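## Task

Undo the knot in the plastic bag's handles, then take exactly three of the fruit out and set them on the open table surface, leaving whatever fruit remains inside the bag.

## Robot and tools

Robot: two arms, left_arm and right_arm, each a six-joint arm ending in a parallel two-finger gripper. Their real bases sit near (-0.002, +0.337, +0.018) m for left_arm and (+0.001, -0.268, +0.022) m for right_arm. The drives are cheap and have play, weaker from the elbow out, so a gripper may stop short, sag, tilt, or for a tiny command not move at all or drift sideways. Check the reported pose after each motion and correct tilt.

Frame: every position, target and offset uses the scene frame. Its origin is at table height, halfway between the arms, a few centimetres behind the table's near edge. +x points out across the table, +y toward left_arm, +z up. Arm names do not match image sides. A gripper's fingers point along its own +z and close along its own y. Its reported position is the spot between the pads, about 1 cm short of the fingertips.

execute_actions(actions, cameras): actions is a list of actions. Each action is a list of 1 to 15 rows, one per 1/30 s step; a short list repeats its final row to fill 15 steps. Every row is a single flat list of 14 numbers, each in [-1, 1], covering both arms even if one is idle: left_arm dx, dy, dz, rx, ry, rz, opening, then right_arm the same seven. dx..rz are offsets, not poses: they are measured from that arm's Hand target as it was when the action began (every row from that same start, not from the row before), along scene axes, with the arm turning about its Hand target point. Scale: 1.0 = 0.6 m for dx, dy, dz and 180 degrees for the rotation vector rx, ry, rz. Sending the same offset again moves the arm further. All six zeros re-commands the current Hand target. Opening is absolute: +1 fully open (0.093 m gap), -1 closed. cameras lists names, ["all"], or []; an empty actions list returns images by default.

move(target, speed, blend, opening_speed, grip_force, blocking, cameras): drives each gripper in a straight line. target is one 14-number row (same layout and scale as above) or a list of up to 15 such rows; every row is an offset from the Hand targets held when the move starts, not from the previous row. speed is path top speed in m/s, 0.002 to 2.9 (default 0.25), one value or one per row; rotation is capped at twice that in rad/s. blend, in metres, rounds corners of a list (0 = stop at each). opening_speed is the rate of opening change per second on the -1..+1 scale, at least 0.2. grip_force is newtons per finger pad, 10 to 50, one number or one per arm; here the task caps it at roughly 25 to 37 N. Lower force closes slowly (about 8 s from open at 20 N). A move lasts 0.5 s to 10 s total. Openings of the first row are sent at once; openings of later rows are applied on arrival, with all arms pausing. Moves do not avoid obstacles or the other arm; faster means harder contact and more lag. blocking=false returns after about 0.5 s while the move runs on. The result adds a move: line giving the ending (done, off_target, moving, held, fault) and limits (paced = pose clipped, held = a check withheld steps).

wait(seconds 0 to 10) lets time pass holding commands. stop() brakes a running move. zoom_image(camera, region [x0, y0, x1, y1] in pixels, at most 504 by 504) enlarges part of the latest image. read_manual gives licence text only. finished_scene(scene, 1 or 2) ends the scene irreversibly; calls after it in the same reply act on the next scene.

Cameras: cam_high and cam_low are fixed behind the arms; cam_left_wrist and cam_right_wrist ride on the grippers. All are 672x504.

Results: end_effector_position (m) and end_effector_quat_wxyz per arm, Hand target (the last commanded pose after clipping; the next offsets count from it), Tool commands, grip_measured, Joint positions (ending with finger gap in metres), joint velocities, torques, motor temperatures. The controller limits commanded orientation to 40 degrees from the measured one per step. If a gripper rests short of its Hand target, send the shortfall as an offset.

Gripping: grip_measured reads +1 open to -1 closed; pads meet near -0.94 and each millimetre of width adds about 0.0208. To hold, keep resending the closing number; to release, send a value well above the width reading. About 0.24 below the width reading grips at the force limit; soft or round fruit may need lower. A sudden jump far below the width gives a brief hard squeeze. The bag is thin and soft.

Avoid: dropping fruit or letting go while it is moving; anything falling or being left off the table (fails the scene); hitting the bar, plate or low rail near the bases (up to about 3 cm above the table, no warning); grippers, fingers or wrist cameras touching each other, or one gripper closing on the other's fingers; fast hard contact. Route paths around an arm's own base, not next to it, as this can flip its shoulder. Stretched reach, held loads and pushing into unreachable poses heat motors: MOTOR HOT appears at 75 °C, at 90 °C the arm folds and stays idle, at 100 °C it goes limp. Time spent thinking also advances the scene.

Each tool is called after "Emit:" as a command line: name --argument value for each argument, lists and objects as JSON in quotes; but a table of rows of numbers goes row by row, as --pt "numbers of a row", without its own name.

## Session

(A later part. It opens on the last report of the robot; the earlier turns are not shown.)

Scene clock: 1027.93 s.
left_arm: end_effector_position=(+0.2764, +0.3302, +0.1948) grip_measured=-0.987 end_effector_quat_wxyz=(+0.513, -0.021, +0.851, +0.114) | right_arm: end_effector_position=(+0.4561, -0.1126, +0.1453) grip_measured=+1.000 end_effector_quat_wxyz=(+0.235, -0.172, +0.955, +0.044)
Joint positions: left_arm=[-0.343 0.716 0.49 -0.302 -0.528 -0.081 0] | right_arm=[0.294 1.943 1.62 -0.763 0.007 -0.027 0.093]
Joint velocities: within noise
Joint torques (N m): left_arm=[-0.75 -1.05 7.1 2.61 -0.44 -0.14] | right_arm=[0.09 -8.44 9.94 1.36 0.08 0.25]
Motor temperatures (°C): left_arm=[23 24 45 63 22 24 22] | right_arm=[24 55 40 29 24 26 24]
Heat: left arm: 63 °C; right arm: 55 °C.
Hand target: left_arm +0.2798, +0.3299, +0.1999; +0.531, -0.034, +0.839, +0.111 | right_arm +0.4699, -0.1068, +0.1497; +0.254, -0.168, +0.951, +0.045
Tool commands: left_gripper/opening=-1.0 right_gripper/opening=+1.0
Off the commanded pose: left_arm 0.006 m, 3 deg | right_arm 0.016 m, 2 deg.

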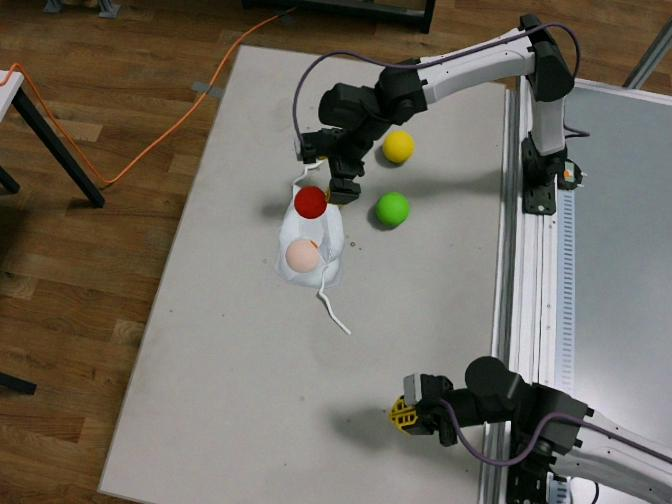

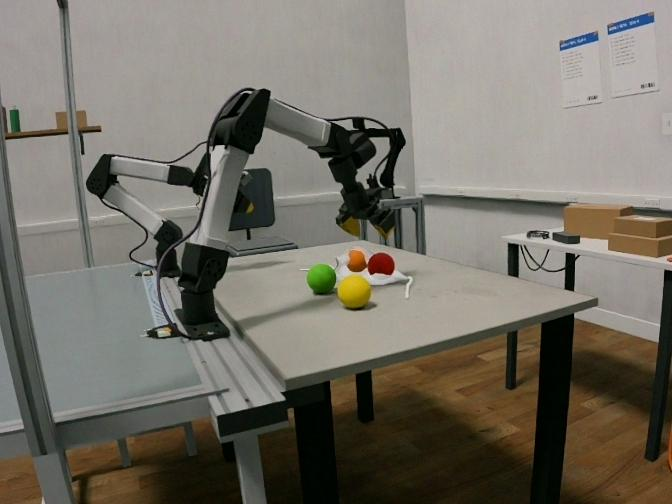

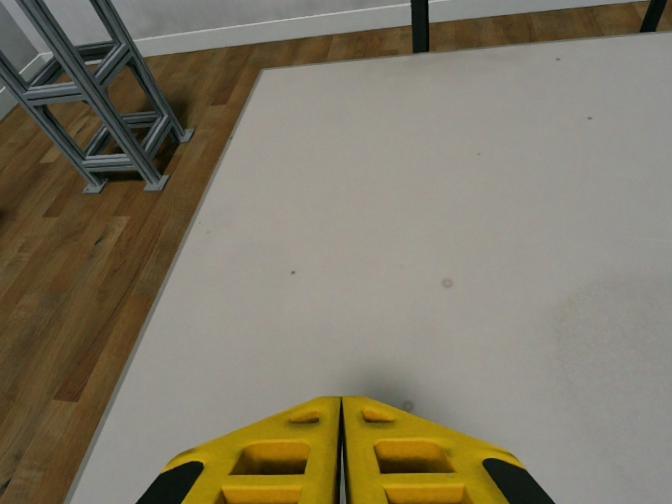

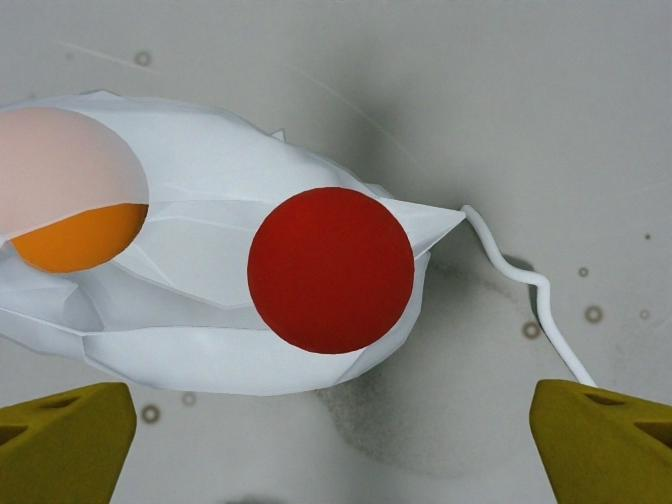

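Emit:
move --target '[0,0,0,0,0,0,-1,0.048,0.018,-0.112,0,0,0,1]' --speed 0.12 --cameras '["cam_low","cam_right_wrist"]'

Scene clock: 1045.83 s.
left_arm: end_effector_position=(+0.2764, +0.3302, +0.1948) grip_measured=-0.987 end_effector_quat_wxyz=(+0.513, -0.021, +0.851, +0.114) | right_arm: end_effector_position=(+0.4903, -0.0992, +0.0844) grip_measured=+1.000 end_effector_quat_wxyz=(+0.243, -0.172, +0.954, +0.045)
Joint positions: left_arm=[-0.343 0.716 0.49 -0.302 -0.528 -0.081 0] | right_arm=[0.294 2.115 1.62 -0.576 0.007 -0.027 0.093]
Joint torques (N m): left_arm=[-0.79 -1.05 7.16 2.63 -0.44 -0.14] | right_arm=[-0.08 -10.25 7.9 1.4 0.1 0.17]
Motor temperatures (°C): left_arm=[23 24 45 63 22 24 22] | right_arm=[24 55 41 29 24 26 24]
Heat: left arm: 63 °C; right arm: 55 °C.
Hand target: left_arm +0.2798, +0.3299, +0.1999; +0.531, -0.034, +0.839, +0.111 | right_arm +0.4987, -0.0960, +0.0825; +0.254, -0.168, +0.951, +0.045
Off the commanded pose: left_arm 0.006 m, 3 deg | right_arm 0.009 m, 1 deg.
move: off_target (left_arm)
Images, in order (width x height): cam_low 672x504, cam_right_wrist 672x504.

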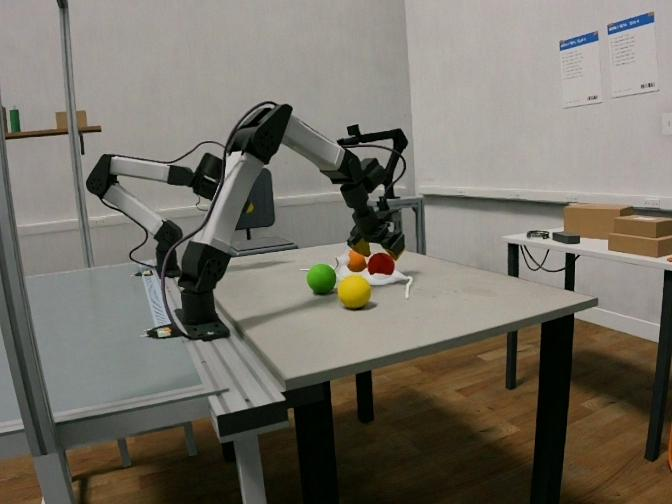

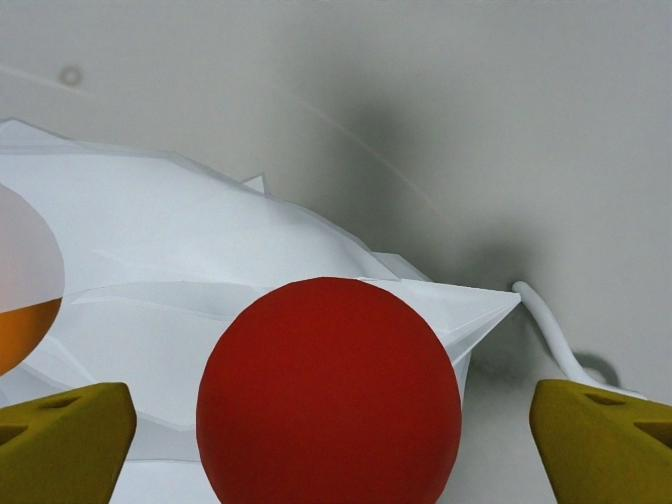

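Emit:
move --target '[0,0,0,0,0,0,-1,-0.006,-0.001,-0.064,0,0,0,1]' --speed 0.08 --cameras '["cam_high","cam_low","cam_right_wrist"]'

Scene clock: 1059.63 s.
left_arm: end_effector_position=(+0.2764, +0.3302, +0.1948) grip_measured=-0.987 end_effector_quat_wxyz=(+0.513, -0.021, +0.851, +0.114) | right_arm: end_effector_position=(+0.4934, -0.0974, +0.0543) grip_measured=+1.000 end_effector_quat_wxyz=(+0.254, -0.171, +0.951, +0.047)
Joint positions: left_arm=[-0.343 0.716 0.49 -0.302 -0.528 -0.081 0] | right_arm=[0.294 2.15 1.54 -0.438 0.007 -0.027 0.093]
Joint torques (N m): left_arm=[-0.72 -1.06 7.15 2.62 -0.45 -0.16] | right_arm=[-0.13 -10.36 6.02 1.44 0.1 0.21]
Motor temperatures (°C): left_arm=[23 24 45 63 22 24 22] | right_arm=[24 54 41 30 24 26 24]
Heat: left arm: 63 °C; right arm: 54 °C.
Hand target: left_arm +0.2798, +0.3299, +0.1999; +0.531, -0.034, +0.839, +0.111 | right_arm +0.4951, -0.0966, +0.0441; +0.254, -0.168, +0.951, +0.045
Off the commanded pose: left_arm 0.006 m, 3 deg | right_arm 0.010 m, 0 deg.
move: off_target (left_arm)
Images, in order (width x height): cam_high 672x504, cam_low 672x504, cam_right_wrist 672x504.

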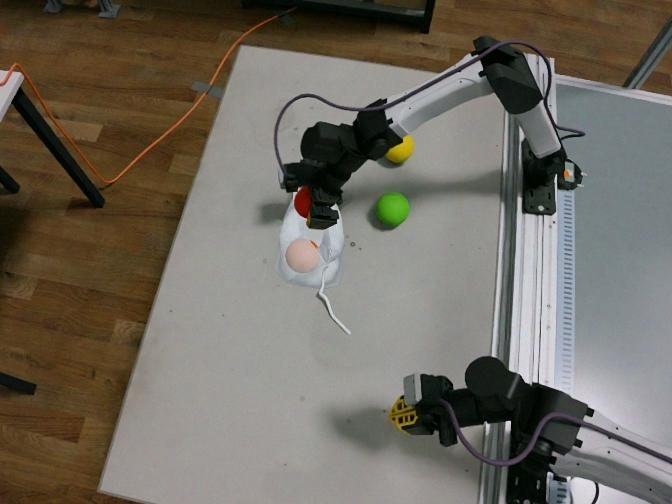

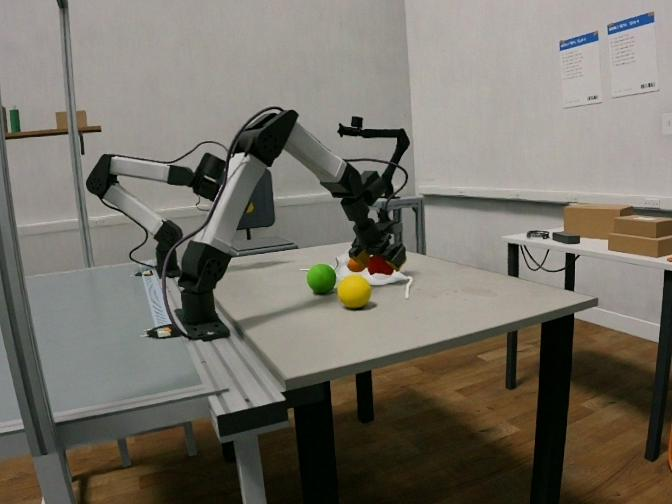

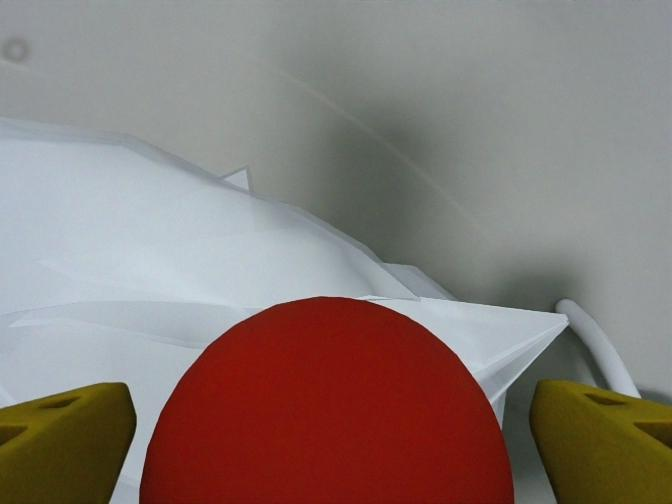

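Emit:
move --target '[0,0,0,0,0,0,-1,-0.016,-0.005,-0.020,0,0,0,1]' --speed 0.06 --cameras '["cam_right_wrist"]'

Scene clock: 1066.23 s.
left_arm: end_effector_position=(+0.2764, +0.3302, +0.1948) grip_measured=-0.987 end_effector_quat_wxyz=(+0.513, -0.021, +0.851, +0.114) | right_arm: end_effector_position=(+0.4839, -0.1003, +0.0358) grip_measured=+1.000 end_effector_quat_wxyz=(+0.248, -0.172, +0.952, +0.046)
Joint positions: left_arm=[-0.343 0.716 0.49 -0.302 -0.528 -0.081 0] | right_arm=[0.294 2.15 1.466 -0.376 0.007 -0.027 0.093]
Joint torques (N m): left_arm=[-0.76 -1.06 7.17 2.6 -0.41 -0.14] | right_arm=[-0.06 -11.28 5.57 1.42 0.11 0.2]
Motor temperatures (°C): left_arm=[23 24 45 64 22 24 22] | right_arm=[24 56 41 31 24 26 24]
Heat: left arm: 64 °C; right arm: 56 °C.
Hand target: left_arm +0.2798, +0.3299, +0.1999; +0.531, -0.034, +0.839, +0.111 | right_arm +0.4855, -0.0996, +0.0322; +0.254, -0.168, +0.951, +0.045
Off the commanded pose: left_arm 0.006 m, 3 deg | right_arm 0.004 m, 1 deg.
move: off_target (left_arm)
Images, in order (width x height): cam_right_wrist 672x504.

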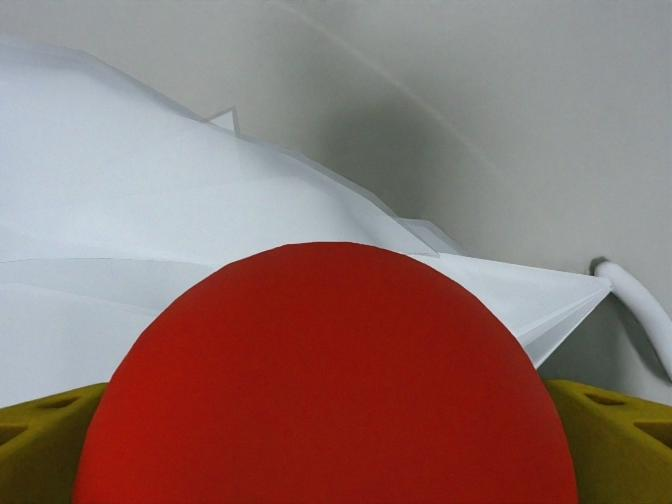

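Emit:
move --target '[0,0,0,0,0,0,-1,0.0,0.0,0.027,0,0,0,1]' --speed 0.06 --cameras '["cam_low","cam_right_wrist"]'

Scene clock: 1072.53 s.
left_arm: end_effector_position=(+0.2764, +0.3302, +0.1948) grip_measured=-0.987 end_effector_quat_wxyz=(+0.513, -0.021, +0.851, +0.114) | right_arm: end_effector_position=(+0.4840, -0.1003, +0.0358) grip_measured=+1.000 end_effector_quat_wxyz=(+0.248, -0.172, +0.952, +0.046)
Joint positions: left_arm=[-0.343 0.716 0.49 -0.302 -0.528 -0.081 0] | right_arm=[0.294 2.15 1.466 -0.376 0.007 -0.027 0.093]
Joint torques (N m): left_arm=[-0.73 -1.11 7.2 2.63 -0.45 -0.15] | right_arm=[-0.03 -13.44 8.01 0.95 0.1 0.2]
Motor temperatures (°C): left_arm=[23 24 45 64 22 24 22] | right_arm=[24 57 41 31 24 26 24]
Heat: left arm: 64 °C; right arm: 57 °C.
Hand target: left_arm +0.2798, +0.3299, +0.1999; +0.531, -0.034, +0.839, +0.111 | right_arm +0.4855, -0.0996, +0.0484; +0.254, -0.168, +0.951, +0.045
Off the commanded pose: left_arm 0.006 m, 3 deg | right_arm 0.013 m, 1 deg.
move: off_target (left_arm, right_arm)
Images, in order (width x height): cam_low 672x504, cam_right_wrist 672x504.

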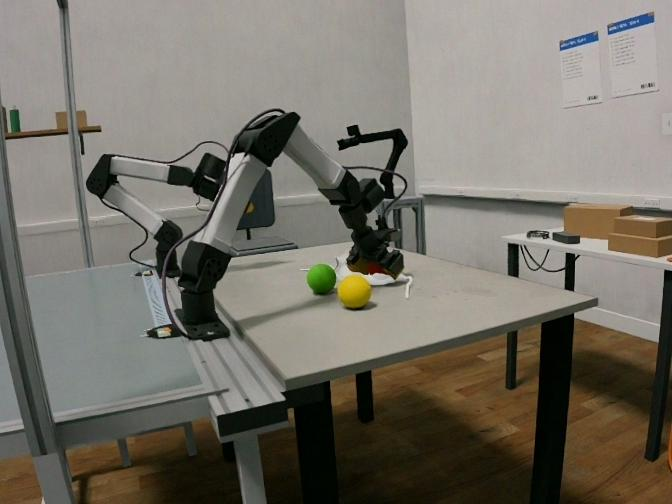

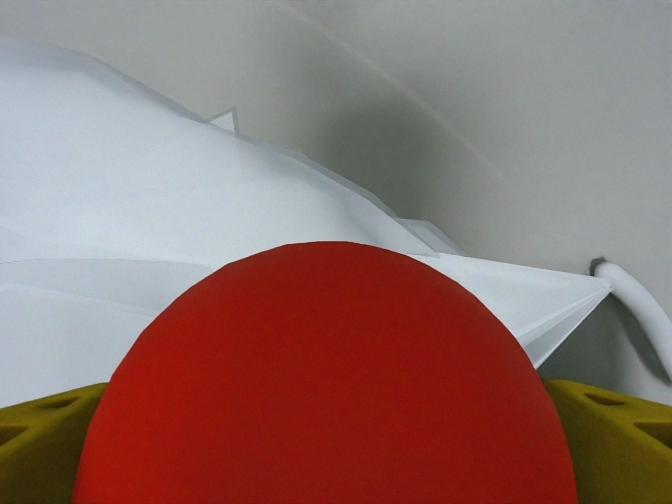

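Emit:
move --target '[0,0,0,0,0,0,-1,0.0,0.0,0.013,0,0,0,1]' --speed 0.1 --cameras '["cam_right_wrist"]'

Scene clock: 1075.50 s.
left_arm: end_effector_position=(+0.2764, +0.3302, +0.1948) grip_measured=-0.987 end_effector_quat_wxyz=(+0.513, -0.021, +0.851, +0.114) | right_arm: end_effector_position=(+0.4807, -0.1014, +0.0339) grip_measured=+1.000 end_effector_quat_wxyz=(+0.240, -0.172, +0.954, +0.045)
Joint positions: left_arm=[-0.343 0.716 0.49 -0.302 -0.528 -0.081 0] | right_arm=[0.294 2.15 1.466 -0.392 0.007 -0.027 0.093]
Joint torques (N m): left_arm=[-0.77 -1.03 7.17 2.61 -0.45 -0.14] | right_arm=[-0.06 -14.46 8.9 0.83 0.11 0.22]
Motor temperatures (°C): left_arm=[23 24 45 64 22 24 22] | right_arm=[24 59 41 31 24 26 24]
Heat: left arm: 64 °C; right arm: 59 °C.
Hand target: left_arm +0.2798, +0.3299, +0.1999; +0.531, -0.034, +0.839, +0.111 | right_arm +0.4855, -0.0996, +0.0562; +0.254, -0.168, +0.951, +0.045
Off the commanded pose: left_arm 0.006 m, 3 deg | right_arm 0.023 m, 2 deg.
move: off_target (left_arm, right_arm)
Images, in order (width x height): cam_right_wrist 672x504.

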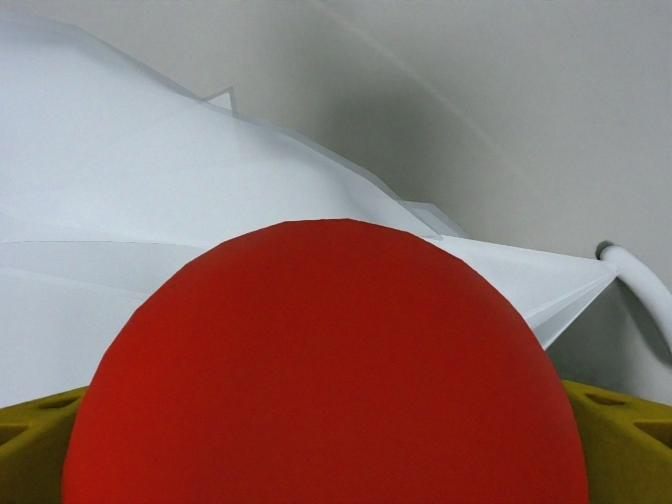

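Emit:
move --target '[0,0,0,0,0,0,-1,0.0,0.0,-0.014,0,0,0,0.3]' --speed 0.1 --opening_speed 0.4 --cameras '["cam_low","cam_right_wrist"]'

Scene clock: 1086.00 s.
left_arm: end_effector_position=(+0.2764, +0.3302, +0.1948) grip_measured=-0.987 end_effector_quat_wxyz=(+0.513, -0.021, +0.851, +0.114) | right_arm: end_effector_position=(+0.4806, -0.1014, +0.0338) grip_measured=+0.309 end_effector_quat_wxyz=(+0.240, -0.172, +0.954, +0.045)
Joint positions: left_arm=[-0.343 0.716 0.49 -0.302 -0.528 -0.081 0] | right_arm=[0.294 2.15 1.466 -0.392 0.007 -0.027 0.06]
Joint torques (N m): left_arm=[-0.68 -1.03 7.2 2.61 -0.44 -0.13] | right_arm=[0.13 -13.29 7.61 1.1 0.1 0.21]
Motor temperatures (°C): left_arm=[23 24 45 64 22 24 22] | right_arm=[24 64 42 30 24 26 24]
Heat: left arm: 64 °C; right arm: 64 °C.
Hand target: left_arm +0.2798, +0.3299, +0.1999; +0.531, -0.034, +0.839, +0.111 | right_arm +0.4856, -0.0996, +0.0478; +0.255, -0.168, +0.951, +0.045
Off the commanded pose: left_arm 0.006 m, 3 deg | right_arm 0.015 m, 2 deg.
move: off_target (left_arm, right_arm)
Images, in order (width x height): cam_low 672x504, cam_right_wrist 672x504.

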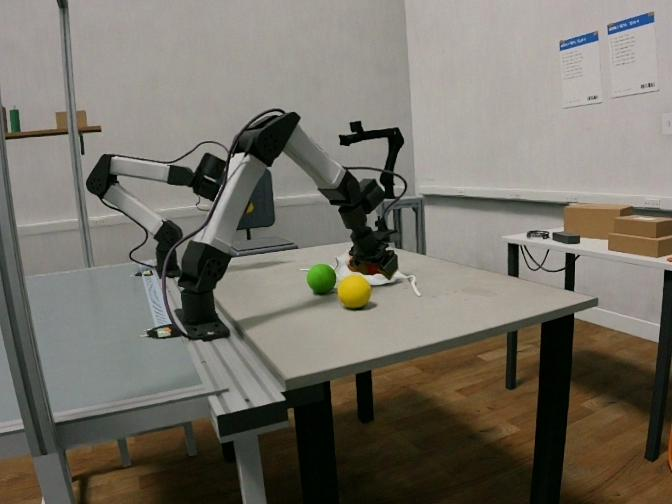

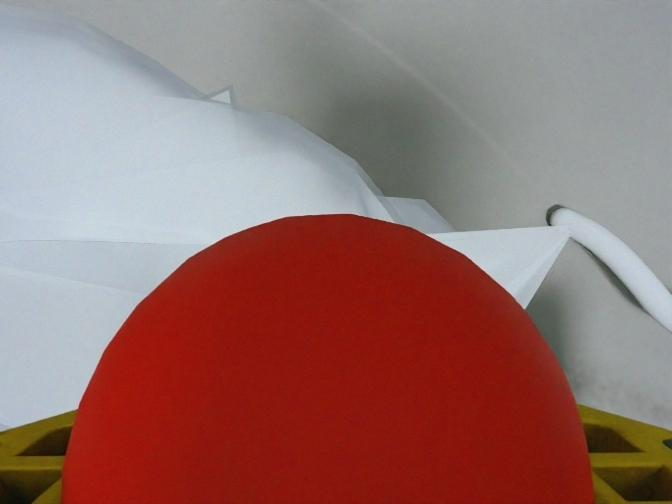

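Emit:
move --pt "0 0 0 0 0 0 -1 0.0 0.0 0.0 0 0 0 1" --pt "0 0 0 0 0 0 -1 0.0 0.0 0.1 0 0 -0.1111 1" --speed 0.12 --cameras '["cam_low","cam_right_wrist"]'

Scene clock: 1100.90 s.
left_arm: end_effector_position=(+0.2764, +0.3302, +0.1948) grip_measured=-0.987 end_effector_quat_wxyz=(+0.513, -0.021, +0.851, +0.114) | right_arm: end_effector_position=(+0.4824, -0.1052, +0.0753) grip_measured=+1.000 end_effector_quat_wxyz=(+0.234, -0.003, +0.972, -0.007)
Joint positions: left_arm=[-0.343 0.716 0.49 -0.302 -0.528 -0.081 0] | right_arm=[0.354 2.138 1.634 -0.629 0.209 0.339 0.093]
Joint torques (N m): left_arm=[-0.72 -1.02 7.2 2.59 -0.44 -0.14] | right_arm=[0.88 -15.68 9.69 0.78 0.28 0.26]
Motor temperatures (°C): left_arm=[23 24 45 64 22 24 22] | right_arm=[24 67 43 30 24 26 24]
Heat: left arm: 64 °C; right arm: 67 °C.
Hand target: left_arm +0.2798, +0.3299, +0.1999; +0.531, -0.034, +0.839, +0.111 | right_arm +0.4856, -0.0996, +0.1078; +0.258, +0.000, +0.966, +0.000
Off the commanded pose: left_arm 0.006 m, 3 deg | right_arm 0.033 m, 3 deg.
move: off_target (left_arm, right_arm)
Images, in order (width x height): cam_low 672x504, cam_right_wrist 672x504.

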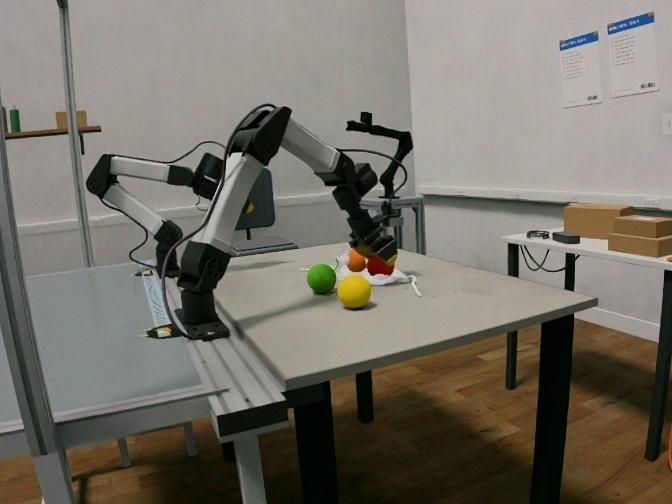

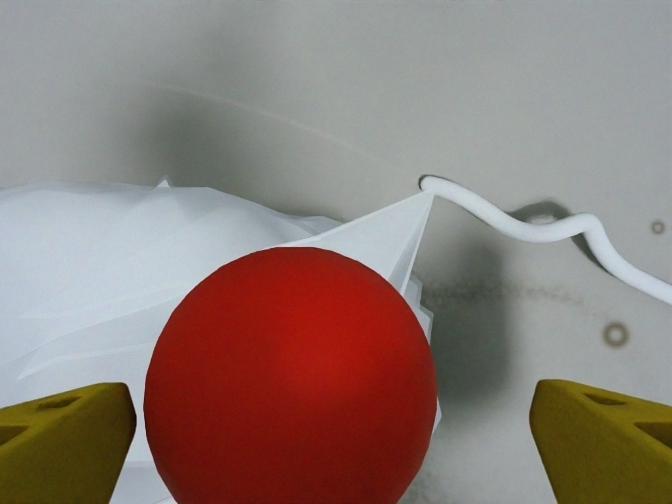

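Emit:
move --pt "0 0 0 0 0 0 -1 -0.002 0.02 -0.04 0 0 0 1" --pt "0 0 0 0 0 0 -1 -0.003 0.02 -0.115 0 0 0 1" --speed 0.08 --cameras '["cam_low","cam_right_wrist"]'

Scene clock: 1112.83 s.
left_arm: end_effector_position=(+0.2764, +0.3302, +0.1948) grip_measured=-0.987 end_effector_quat_wxyz=(+0.513, -0.021, +0.851, +0.114) | right_arm: end_effector_position=(+0.4837, -0.0911, +0.0496) grip_measured=+1.000 end_effector_quat_wxyz=(+0.257, -0.001, +0.966, +0.003)
Joint positions: left_arm=[-0.343 0.716 0.49 -0.302 -0.528 -0.081 0] | right_arm=[0.381 2.162 1.541 -0.466 0.221 0.362 0.093]
Joint torques (N m): left_arm=[-0.75 -1.02 7.17 2.62 -0.43 -0.14] | right_arm=[0.5 -10.21 5.81 1.35 0.26 0.19]
Motor temperatures (°C): left_arm=[23 24 45 64 22 24 22] | right_arm=[24 69 43 29 24 26 24]
Heat: left arm: 64 °C; right arm: 69 °C.
Hand target: left_arm +0.2797, +0.3299, +0.1998; +0.531, -0.034, +0.839, +0.111 | right_arm +0.4837, -0.0876, +0.0387; +0.258, +0.000, +0.966, +0.000
Off the commanded pose: left_arm 0.006 m, 3 deg | right_arm 0.011 m, 0 deg.
move: off_target (left_arm, right_arm)
Images, in order (width x height): cam_low 672x504, cam_right_wrist 672x504.

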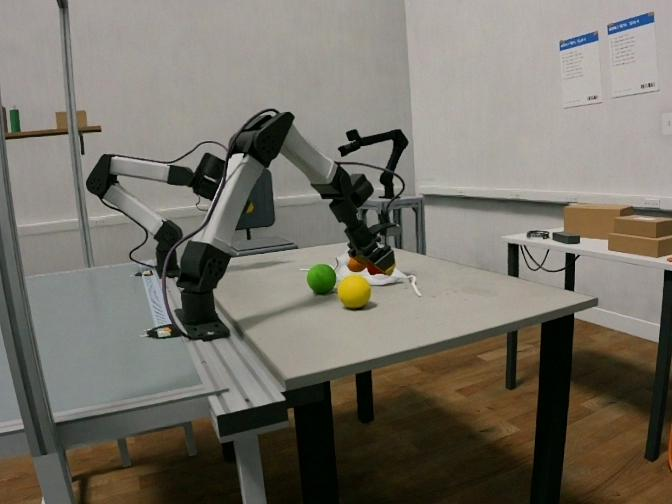

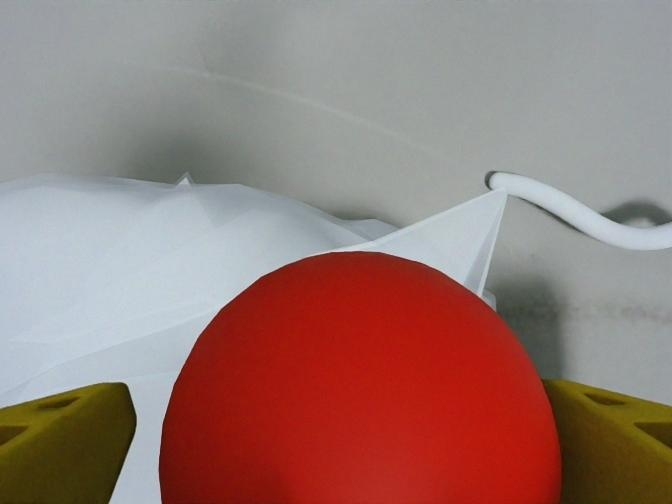

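Emit:
move --target '[0,0,0,0,0,0,-1,0.0,-0.02,-0.007,0,0,0,1]' --speed 0.06 --cameras '["cam_right_wrist"]'

Scene clock: 1119.87 s.
left_arm: end_effector_position=(+0.2764, +0.3302, +0.1948) grip_measured=-0.987 end_effector_quat_wxyz=(+0.513, -0.021, +0.851, +0.114) | right_arm: end_effector_position=(+0.4820, -0.0987, +0.0410) grip_measured=+1.000 end_effector_quat_wxyz=(+0.255, +0.002, +0.967, -0.001)
Joint positions: left_arm=[-0.343 0.716 0.49 -0.302 -0.528 -0.081 0] | right_arm=[0.368 2.162 1.507 -0.435 0.221 0.357 0.093]
Joint torques (N m): left_arm=[-0.76 -1.01 7.13 2.63 -0.44 -0.15] | right_arm=[-0.59 -11.08 5.41 1.38 0.18 0.01]
Motor temperatures (°C): left_arm=[23 24 45 64 22 24 22] | right_arm=[24 68 42 30 24 26 24]
Heat: left arm: 64 °C; right arm: 68 °C.
Hand target: left_arm +0.2797, +0.3299, +0.1998; +0.531, -0.034, +0.839, +0.111 | right_arm +0.4837, -0.0997, +0.0344; +0.258, +0.000, +0.966, +0.000
Off the commanded pose: left_arm 0.006 m, 3 deg | right_arm 0.007 m, 0 deg.
move: off_target (left_arm)
Images, in order (width x height): cam_right_wrist 672x504.

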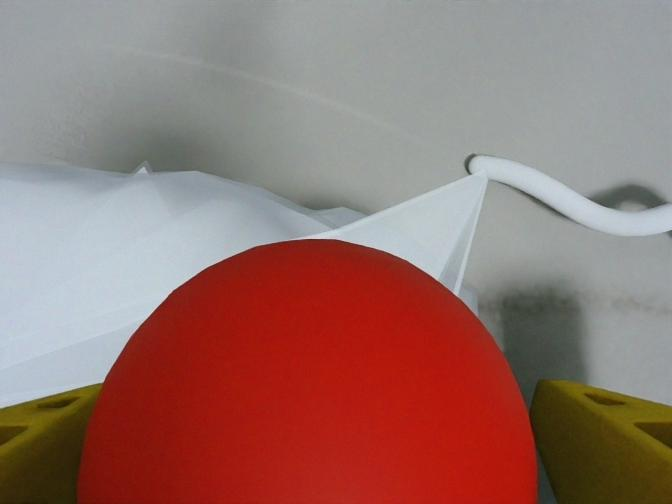

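Emit:
move --target '[0,0,0,0,0,0,-1,0.0,0.0,0.0,0,0,0,0.3]' --speed 0.06 --opening_speed 0.4 --cameras '["cam_low","cam_right_wrist"]'

Scene clock: 1124.90 s.
left_arm: end_effector_position=(+0.2764, +0.3302, +0.1948) grip_measured=-0.987 end_effector_quat_wxyz=(+0.513, -0.021, +0.851, +0.114) | right_arm: end_effector_position=(+0.4823, -0.0986, +0.0411) grip_measured=+0.343 end_effector_quat_wxyz=(+0.256, +0.002, +0.967, +0.000)
Joint positions: left_arm=[-0.343 0.716 0.49 -0.302 -0.528 -0.081 0] | right_arm=[0.368 2.162 1.507 -0.434 0.221 0.356 0.062]
Joint torques (N m): left_arm=[-0.68 -1.11 7.2 2.61 -0.45 -0.15] | right_arm=[-0.77 -11.12 5.45 1.34 0.18 0.03]
Motor temperatures (°C): left_arm=[23 24 45 64 22 24 22] | right_arm=[24 67 41 30 24 26 24]
Heat: left arm: 64 °C; right arm: 67 °C.
Hand target: left_arm +0.2797, +0.3299, +0.1998; +0.531, -0.034, +0.839, +0.111 | right_arm +0.4837, -0.0997, +0.0345; +0.258, +0.000, +0.966, +0.000
Off the commanded pose: left_arm 0.006 m, 3 deg | right_arm 0.007 m, 0 deg.
move: off_target (left_arm)
Images, in order (width x height): cam_low 672x504, cam_right_wrist 672x504.

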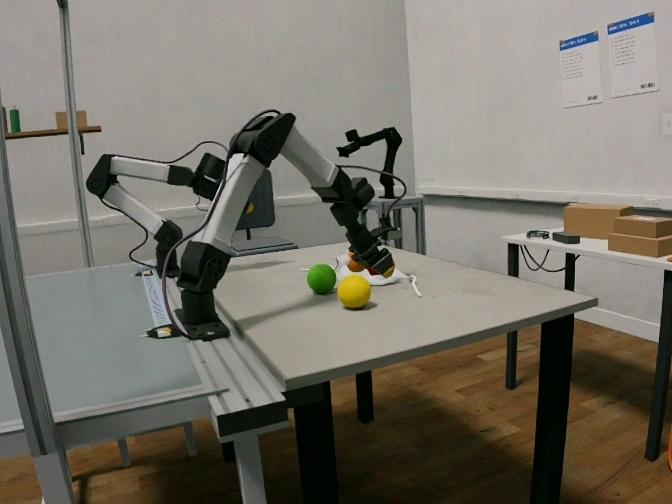

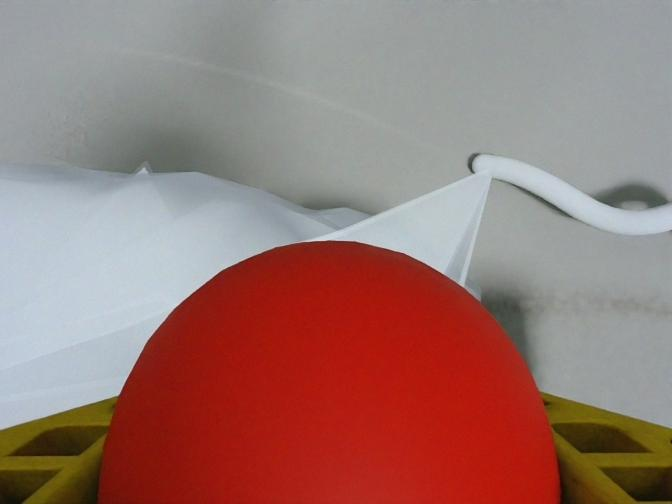

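Emit:
move --target '[0,0,0,0,0,0,-1,-0.005,0.0,0.2,0,0,0,0.3]' --speed 0.12 --cameras '["cam_high","cam_low","cam_right_wrist"]'

Scene clock: 1139.93 s.
left_arm: end_effector_position=(+0.2764, +0.3302, +0.1948) grip_measured=-0.987 end_effector_quat_wxyz=(+0.513, -0.021, +0.851, +0.114) | right_arm: end_effector_position=(+0.4794, -0.1018, +0.1230) grip_measured=+0.343 end_effector_quat_wxyz=(+0.235, -0.001, +0.972, -0.010)
Joint positions: left_arm=[-0.343 0.716 0.49 -0.302 -0.528 -0.081 0] | right_arm=[0.368 2.099 1.766 -0.803 0.221 0.356 0.062]
Joint torques (N m): left_arm=[-0.69 -1.02 7.2 2.61 -0.44 -0.15] | right_arm=[0.25 -15.45 9.76 0.78 0.18 0.1]
Motor temperatures (°C): left_arm=[23 24 45 64 22 24 22] | right_arm=[24 67 40 31 24 26 24]
Heat: left arm: 64 °C; right arm: 67 °C.
Hand target: left_arm +0.2797, +0.3299, +0.1998; +0.531, -0.034, +0.839, +0.111 | right_arm +0.4808, -0.0996, +0.1545; +0.258, +0.000, +0.966, +0.000
Off the commanded pose: left_arm 0.006 m, 3 deg | right_arm 0.032 m, 3 deg.
move: off_target (left_arm, right_arm)
Images, in order (width x height): cam_high 672x504, cam_low 672x504, cam_right_wrist 672x504.

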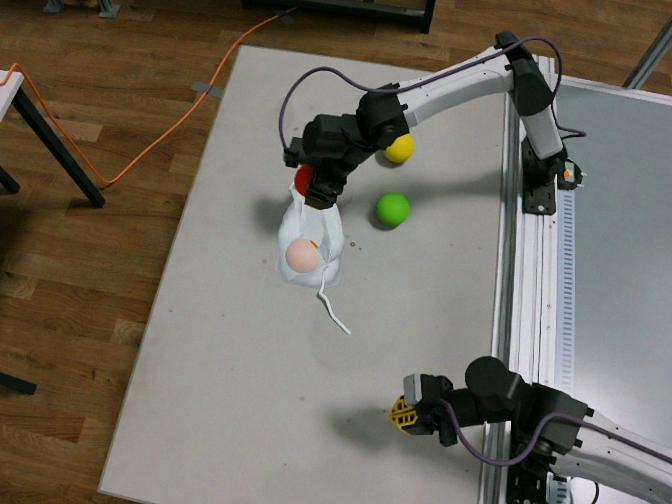

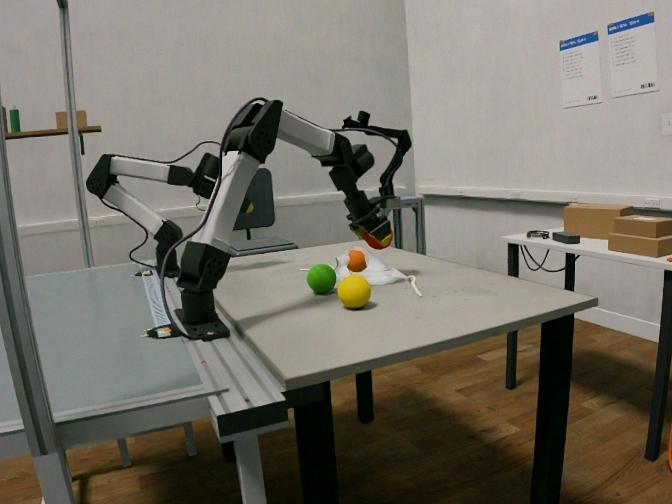

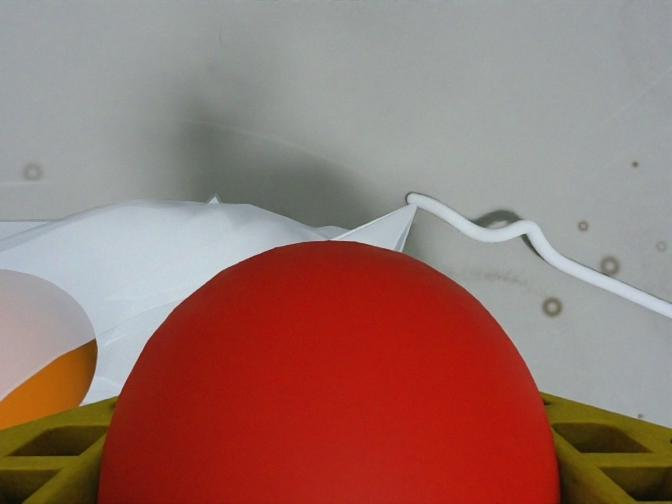

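Emit:
move --target '[0,0,0,0,0,0,-1,-0.1097,-0.3923,-0.016,0,0,0,0.3]' --speed 0.2 --cameras '["cam_high","cam_low","cam_right_wrist"]'

Scene clock: 1145.40 s.
left_arm: end_effector_position=(+0.2764, +0.3302, +0.1948) grip_measured=-0.987 end_effector_quat_wxyz=(+0.513, -0.021, +0.851, +0.114) | right_arm: end_effector_position=(+0.4109, -0.3363, +0.1294) grip_measured=+0.343 end_effector_quat_wxyz=(+0.227, +0.007, +0.974, +0.000)
Joint positions: left_arm=[-0.343 0.716 0.49 -0.302 -0.528 -0.081 0] | right_arm=[-0.23 1.714 1.29 -0.685 -0.062 -0.162 0.062]
Joint torques (N m): left_arm=[-0.75 -1.03 7.17 2.6 -0.43 -0.14] | right_arm=[-0.32 -11.79 5.82 1.36 -0.15 0.05]
Motor temperatures (°C): left_arm=[23 24 45 64 22 24 22] | right_arm=[24 68 40 31 24 26 25]
Heat: left arm: 64 °C; right arm: 68 °C.
Hand target: left_arm +0.2797, +0.3299, +0.1998; +0.531, -0.034, +0.839, +0.111 | right_arm +0.4149, -0.3350, +0.1448; +0.258, +0.000, +0.966, +0.000
Off the commanded pose: left_arm 0.006 m, 3 deg | right_arm 0.016 m, 4 deg.
move: off_target (left_arm, right_arm)
Images, in order (width x height): cam_high 672x504, cam_low 672x504, cam_right_wrist 672x504.

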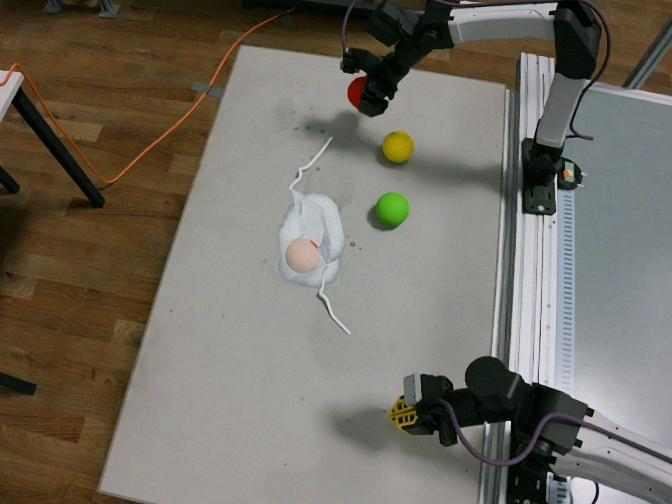

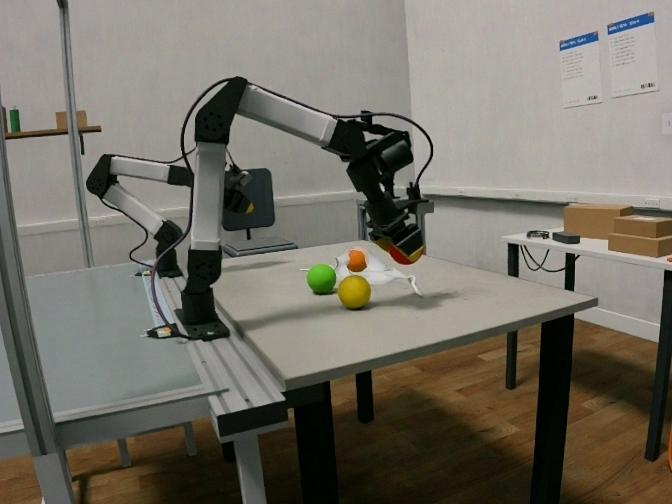

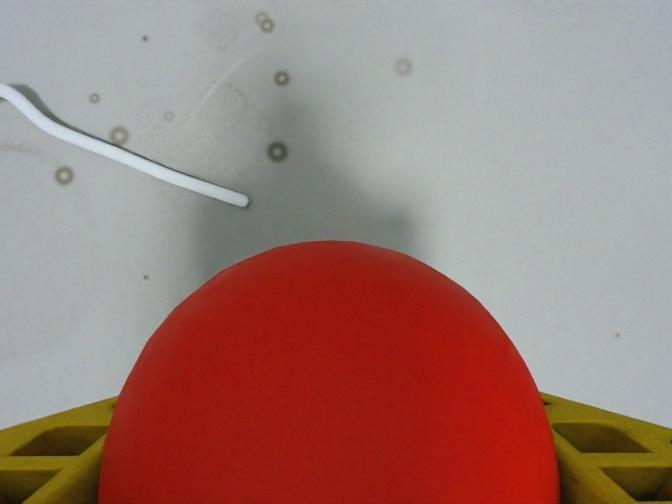

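Emit:
move --target '[0,0,0,0,0,0,-1,0,0,-0.145,0,0,0,0.3]' --speed 0.1 --cameras '["cam_low"]'

Scene clock: 1155.60 s.
left_arm: end_effector_position=(+0.2764, +0.3302, +0.1948) grip_measured=-0.987 end_effector_quat_wxyz=(+0.513, -0.021, +0.851, +0.114) | right_arm: end_effector_position=(+0.4115, -0.3346, +0.0621) grip_measured=+0.343 end_effector_quat_wxyz=(+0.251, +0.004, +0.968, -0.003)
Joint positions: left_arm=[-0.343 0.716 0.49 -0.302 -0.528 -0.081 0] | right_arm=[-0.23 1.77 1.052 -0.34 -0.066 -0.167 0.062]
Joint velocities: left_arm=[within noise] | right_arm=[0.012 0.012 -0.017 0.007 -0.066 -0.154 -0.001]
Joint torques (N m): left_arm=[-0.73 -1.1 7.17 2.61 -0.44 -0.13] | right_arm=[-0.73 -7.27 5.74 1.46 -0.19 0.05]
Motor temperatures (°C): left_arm=[23 24 45 64 22 24 22] | right_arm=[24 67 40 31 24 26 25]
Heat: left arm: 64 °C; right arm: 67 °C.
Hand target: left_arm +0.2797, +0.3299, +0.1998; +0.531, -0.034, +0.839, +0.111 | right_arm +0.4149, -0.3350, +0.0579; +0.258, +0.000, +0.966, +0.000
Off the commanded pose: left_arm 0.006 m, 3 deg | right_arm 0.005 m, 1 deg.
move: off_target (left_arm)
Images, in order (width x height): cam_low 672x504.

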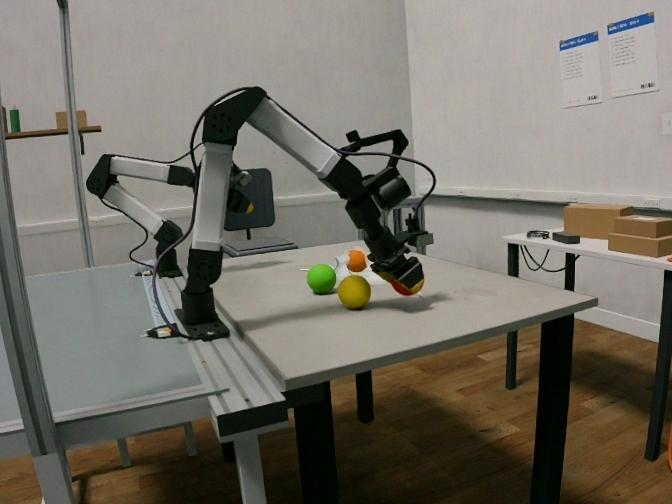

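Emit:
move --pt "0 0 0 0 0 0 -1 0 0 -0.018 0 0 0 0.3" --pt "0 0 0 0 0 0 -1 0 0 -0.024 0 0 0 0.3" --speed 0.05

Scene clock: 1158.83 s.
left_arm: end_effector_position=(+0.2764, +0.3302, +0.1948) grip_measured=-0.987 end_effector_quat_wxyz=(+0.513, -0.021, +0.851, +0.114) | right_arm: end_effector_position=(+0.4128, -0.3346, +0.0499) grip_measured=+0.343 end_effector_quat_wxyz=(+0.253, +0.003, +0.967, -0.004)
Joint positions: left_arm=[-0.343 0.716 0.49 -0.302 -0.528 -0.081 0] | right_arm=[-0.23 1.796 1.025 -0.282 -0.066 -0.167 0.062]
Joint torques (N m): left_arm=[-0.75 -1.06 7.2 2.63 -0.44 -0.13] | right_arm=[-0.83 -7.21 5.44 1.47 -0.17 0.05]
Motor temperatures (°C): left_arm=[23 24 45 64 22 24 22] | right_arm=[24 65 40 31 24 26 25]
Heat: left arm: 64 °C; right arm: 65 °C.
Hand target: left_arm +0.2797, +0.3299, +0.1998; +0.531, -0.034, +0.839, +0.111 | right_arm +0.4149, -0.3350, +0.0435; +0.258, +0.000, +0.966, +0.000
Off the commanded pose: left_arm 0.006 m, 3 deg | right_arm 0.007 m, 1 deg.
move: off_target (left_arm)

Emit:
move --target '[0,0,0,0,0,0,-1,0,0,-0.0125,0,0,0,0.3]' --speed 0.04

Emit:
zoom_image --camera "cam_low" --region '[330, 230, 450, 320]'

Scene clock: 1161.60 s.
left_arm: end_effector_position=(+0.2764, +0.3302, +0.1948) grip_measured=-0.987 end_effector_quat_wxyz=(+0.513, -0.021, +0.851, +0.114) | right_arm: end_effector_position=(+0.4130, -0.3344, +0.0423) grip_measured=+0.343 end_effector_quat_wxyz=(+0.253, +0.003, +0.967, -0.004)
Joint positions: left_arm=[-0.343 0.716 0.49 -0.302 -0.528 -0.081 0] | right_arm=[-0.23 1.813 1.012 -0.252 -0.066 -0.167 0.062]
Joint torques (N m): left_arm=[-0.7 -1.05 7.27 2.63 -0.45 -0.15] | right_arm=[-0.88 -7.38 5.3 1.46 -0.18 0.02]
Motor temperatures (°C): left_arm=[23 24 45 64 22 24 22] | right_arm=[24 64 40 31 24 26 25]
Heat: left arm: 64 °C; right arm: 64 °C.
Hand target: left_arm +0.2797, +0.3299, +0.1998; +0.531, -0.034, +0.839, +0.111 | right_arm +0.4149, -0.3350, +0.0360; +0.258, +0.000, +0.966, +0.000
Off the commanded pose: left_arm 0.006 m, 3 deg | right_arm 0.007 m, 1 deg.
move: off_target (left_arm)

Scaled by 4.200 from the camera's 672x504 image, which has a finer 960x720 frame.
This view is cut from an older image: the scene may have changed since it was taken.

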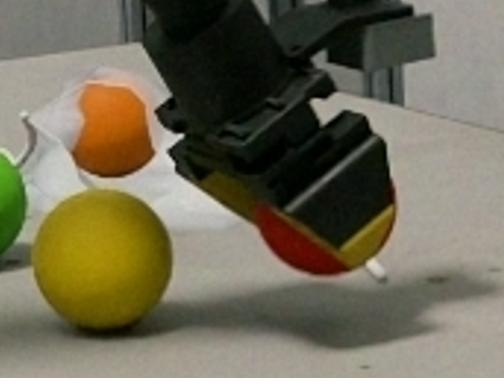

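Emit:
move --target '[0,0,0,0,0,0,-1,0,0,-0.006,0,0,0,0.3]' --speed 0.03 --cameras '["cam_low"]'

Emit:
zoom_image --camera "cam_low" --region '[330, 230, 450, 320]'

Scene clock: 1164.17 s.
left_arm: end_effector_position=(+0.2764, +0.3302, +0.1948) grip_measured=-0.987 end_effector_quat_wxyz=(+0.513, -0.021, +0.851, +0.114) | right_arm: end_effector_position=(+0.4134, -0.3344, +0.0390) grip_measured=+0.343 end_effector_quat_wxyz=(+0.254, +0.003, +0.967, -0.004)
Joint positions: left_arm=[-0.343 0.716 0.49 -0.302 -0.528 -0.081 0] | right_arm=[-0.23 1.82 1.005 -0.237 -0.066 -0.167 0.062]
Joint torques (N m): left_arm=[-0.77 -1.01 7.25 2.62 -0.44 -0.13] | right_arm=[-0.83 -7.31 5.34 1.49 -0.17 0.02]
Motor temperatures (°C): left_arm=[23 24 45 64 22 24 22] | right_arm=[24 63 40 32 24 26 25]
Heat: left arm: 64 °C; right arm: 63 °C.
Hand target: left_arm +0.2797, +0.3299, +0.1998; +0.531, -0.034, +0.839, +0.111 | right_arm +0.4150, -0.3351, +0.0325; +0.258, +0.000, +0.966, +0.000
Off the commanded pose: left_arm 0.006 m, 3 deg | right_arm 0.007 m, 1 deg.
move: off_target (left_arm)
Images, in order (width x height): cam_low 672x504.

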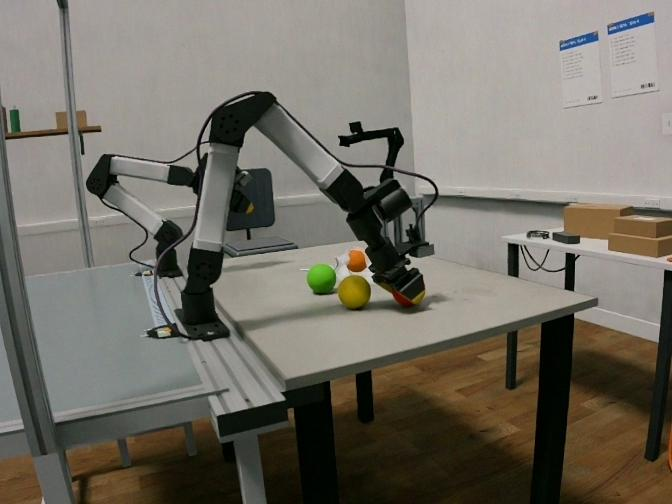

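Scaled by 4.200 from the camera's 672x504 image, which has a finer 960x720 frame.

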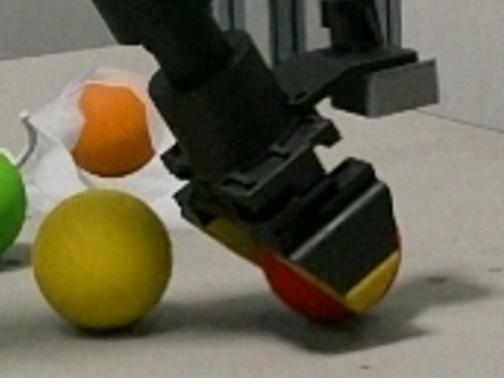

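Emit:
move --target '[0,0,0,0,0,0,-1,0,0,-0.005,0,0,0,0.3]' --speed 0.03

Scene clock: 1167.93 s.
left_arm: end_effector_position=(+0.2764, +0.3302, +0.1948) grip_measured=-0.987 end_effector_quat_wxyz=(+0.513, -0.021, +0.851, +0.114) | right_arm: end_effector_position=(+0.4154, -0.3347, +0.0381) grip_measured=+0.343 end_effector_quat_wxyz=(+0.257, +0.003, +0.966, -0.004)
Joint positions: left_arm=[-0.343 0.716 0.49 -0.302 -0.528 -0.081 0] | right_arm=[-0.23 1.826 1.005 -0.225 -0.067 -0.168 0.062]
Joint torques (N m): left_arm=[-0.76 -1.1 7.15 2.6 -0.43 -0.14] | right_arm=[-1.05 -7.3 4.85 1.5 -0.17 0.05]
Motor temperatures (°C): left_arm=[23 24 45 64 22 24 22] | right_arm=[24 62 40 32 24 26 25]
Heat: left arm: 64 °C; right arm: 62 °C.
Hand target: left_arm +0.2797, +0.3299, +0.1998; +0.531, -0.034, +0.839, +0.111 | right_arm +0.4149, -0.3350, +0.0294; +0.258, +0.000, +0.966, +0.000
Off the commanded pose: left_arm 0.006 m, 3 deg | right_arm 0.009 m, 1 deg.
move: off_target (left_arm)

Emit:
move --target '[0,0,0,0,0,0,-1,0,0,-0.004,0,0,0,0.3]' --speed 0.03

Scene clock: 1170.30 s.
left_arm: end_effector_position=(+0.2764, +0.3302, +0.1948) grip_measured=-0.987 end_effector_quat_wxyz=(+0.513, -0.021, +0.851, +0.114) | right_arm: end_effector_position=(+0.4157, -0.3347, +0.0374) grip_measured=+0.343 end_effector_quat_wxyz=(+0.260, +0.003, +0.966, -0.004)
Joint positions: left_arm=[-0.343 0.716 0.49 -0.302 -0.528 -0.081 0] | right_arm=[-0.23 1.826 0.999 -0.212 -0.067 -0.168 0.062]
Joint torques (N m): left_arm=[-0.7 -1.05 7.16 2.6 -0.44 -0.14] | right_arm=[-0.91 -6.72 5.04 1.43 -0.15 0.04]
Motor temperatures (°C): left_arm=[23 24 45 64 22 24 22] | right_arm=[24 61 40 32 24 26 25]
Heat: left arm: 64 °C; right arm: 61 °C.
Hand target: left_arm +0.2797, +0.3299, +0.1998; +0.531, -0.034, +0.839, +0.111 | right_arm +0.4150, -0.3350, +0.0270; +0.258, +0.000, +0.966, +0.000
Off the commanded pose: left_arm 0.006 m, 3 deg | right_arm 0.010 m, 1 deg.
move: off_target (left_arm)


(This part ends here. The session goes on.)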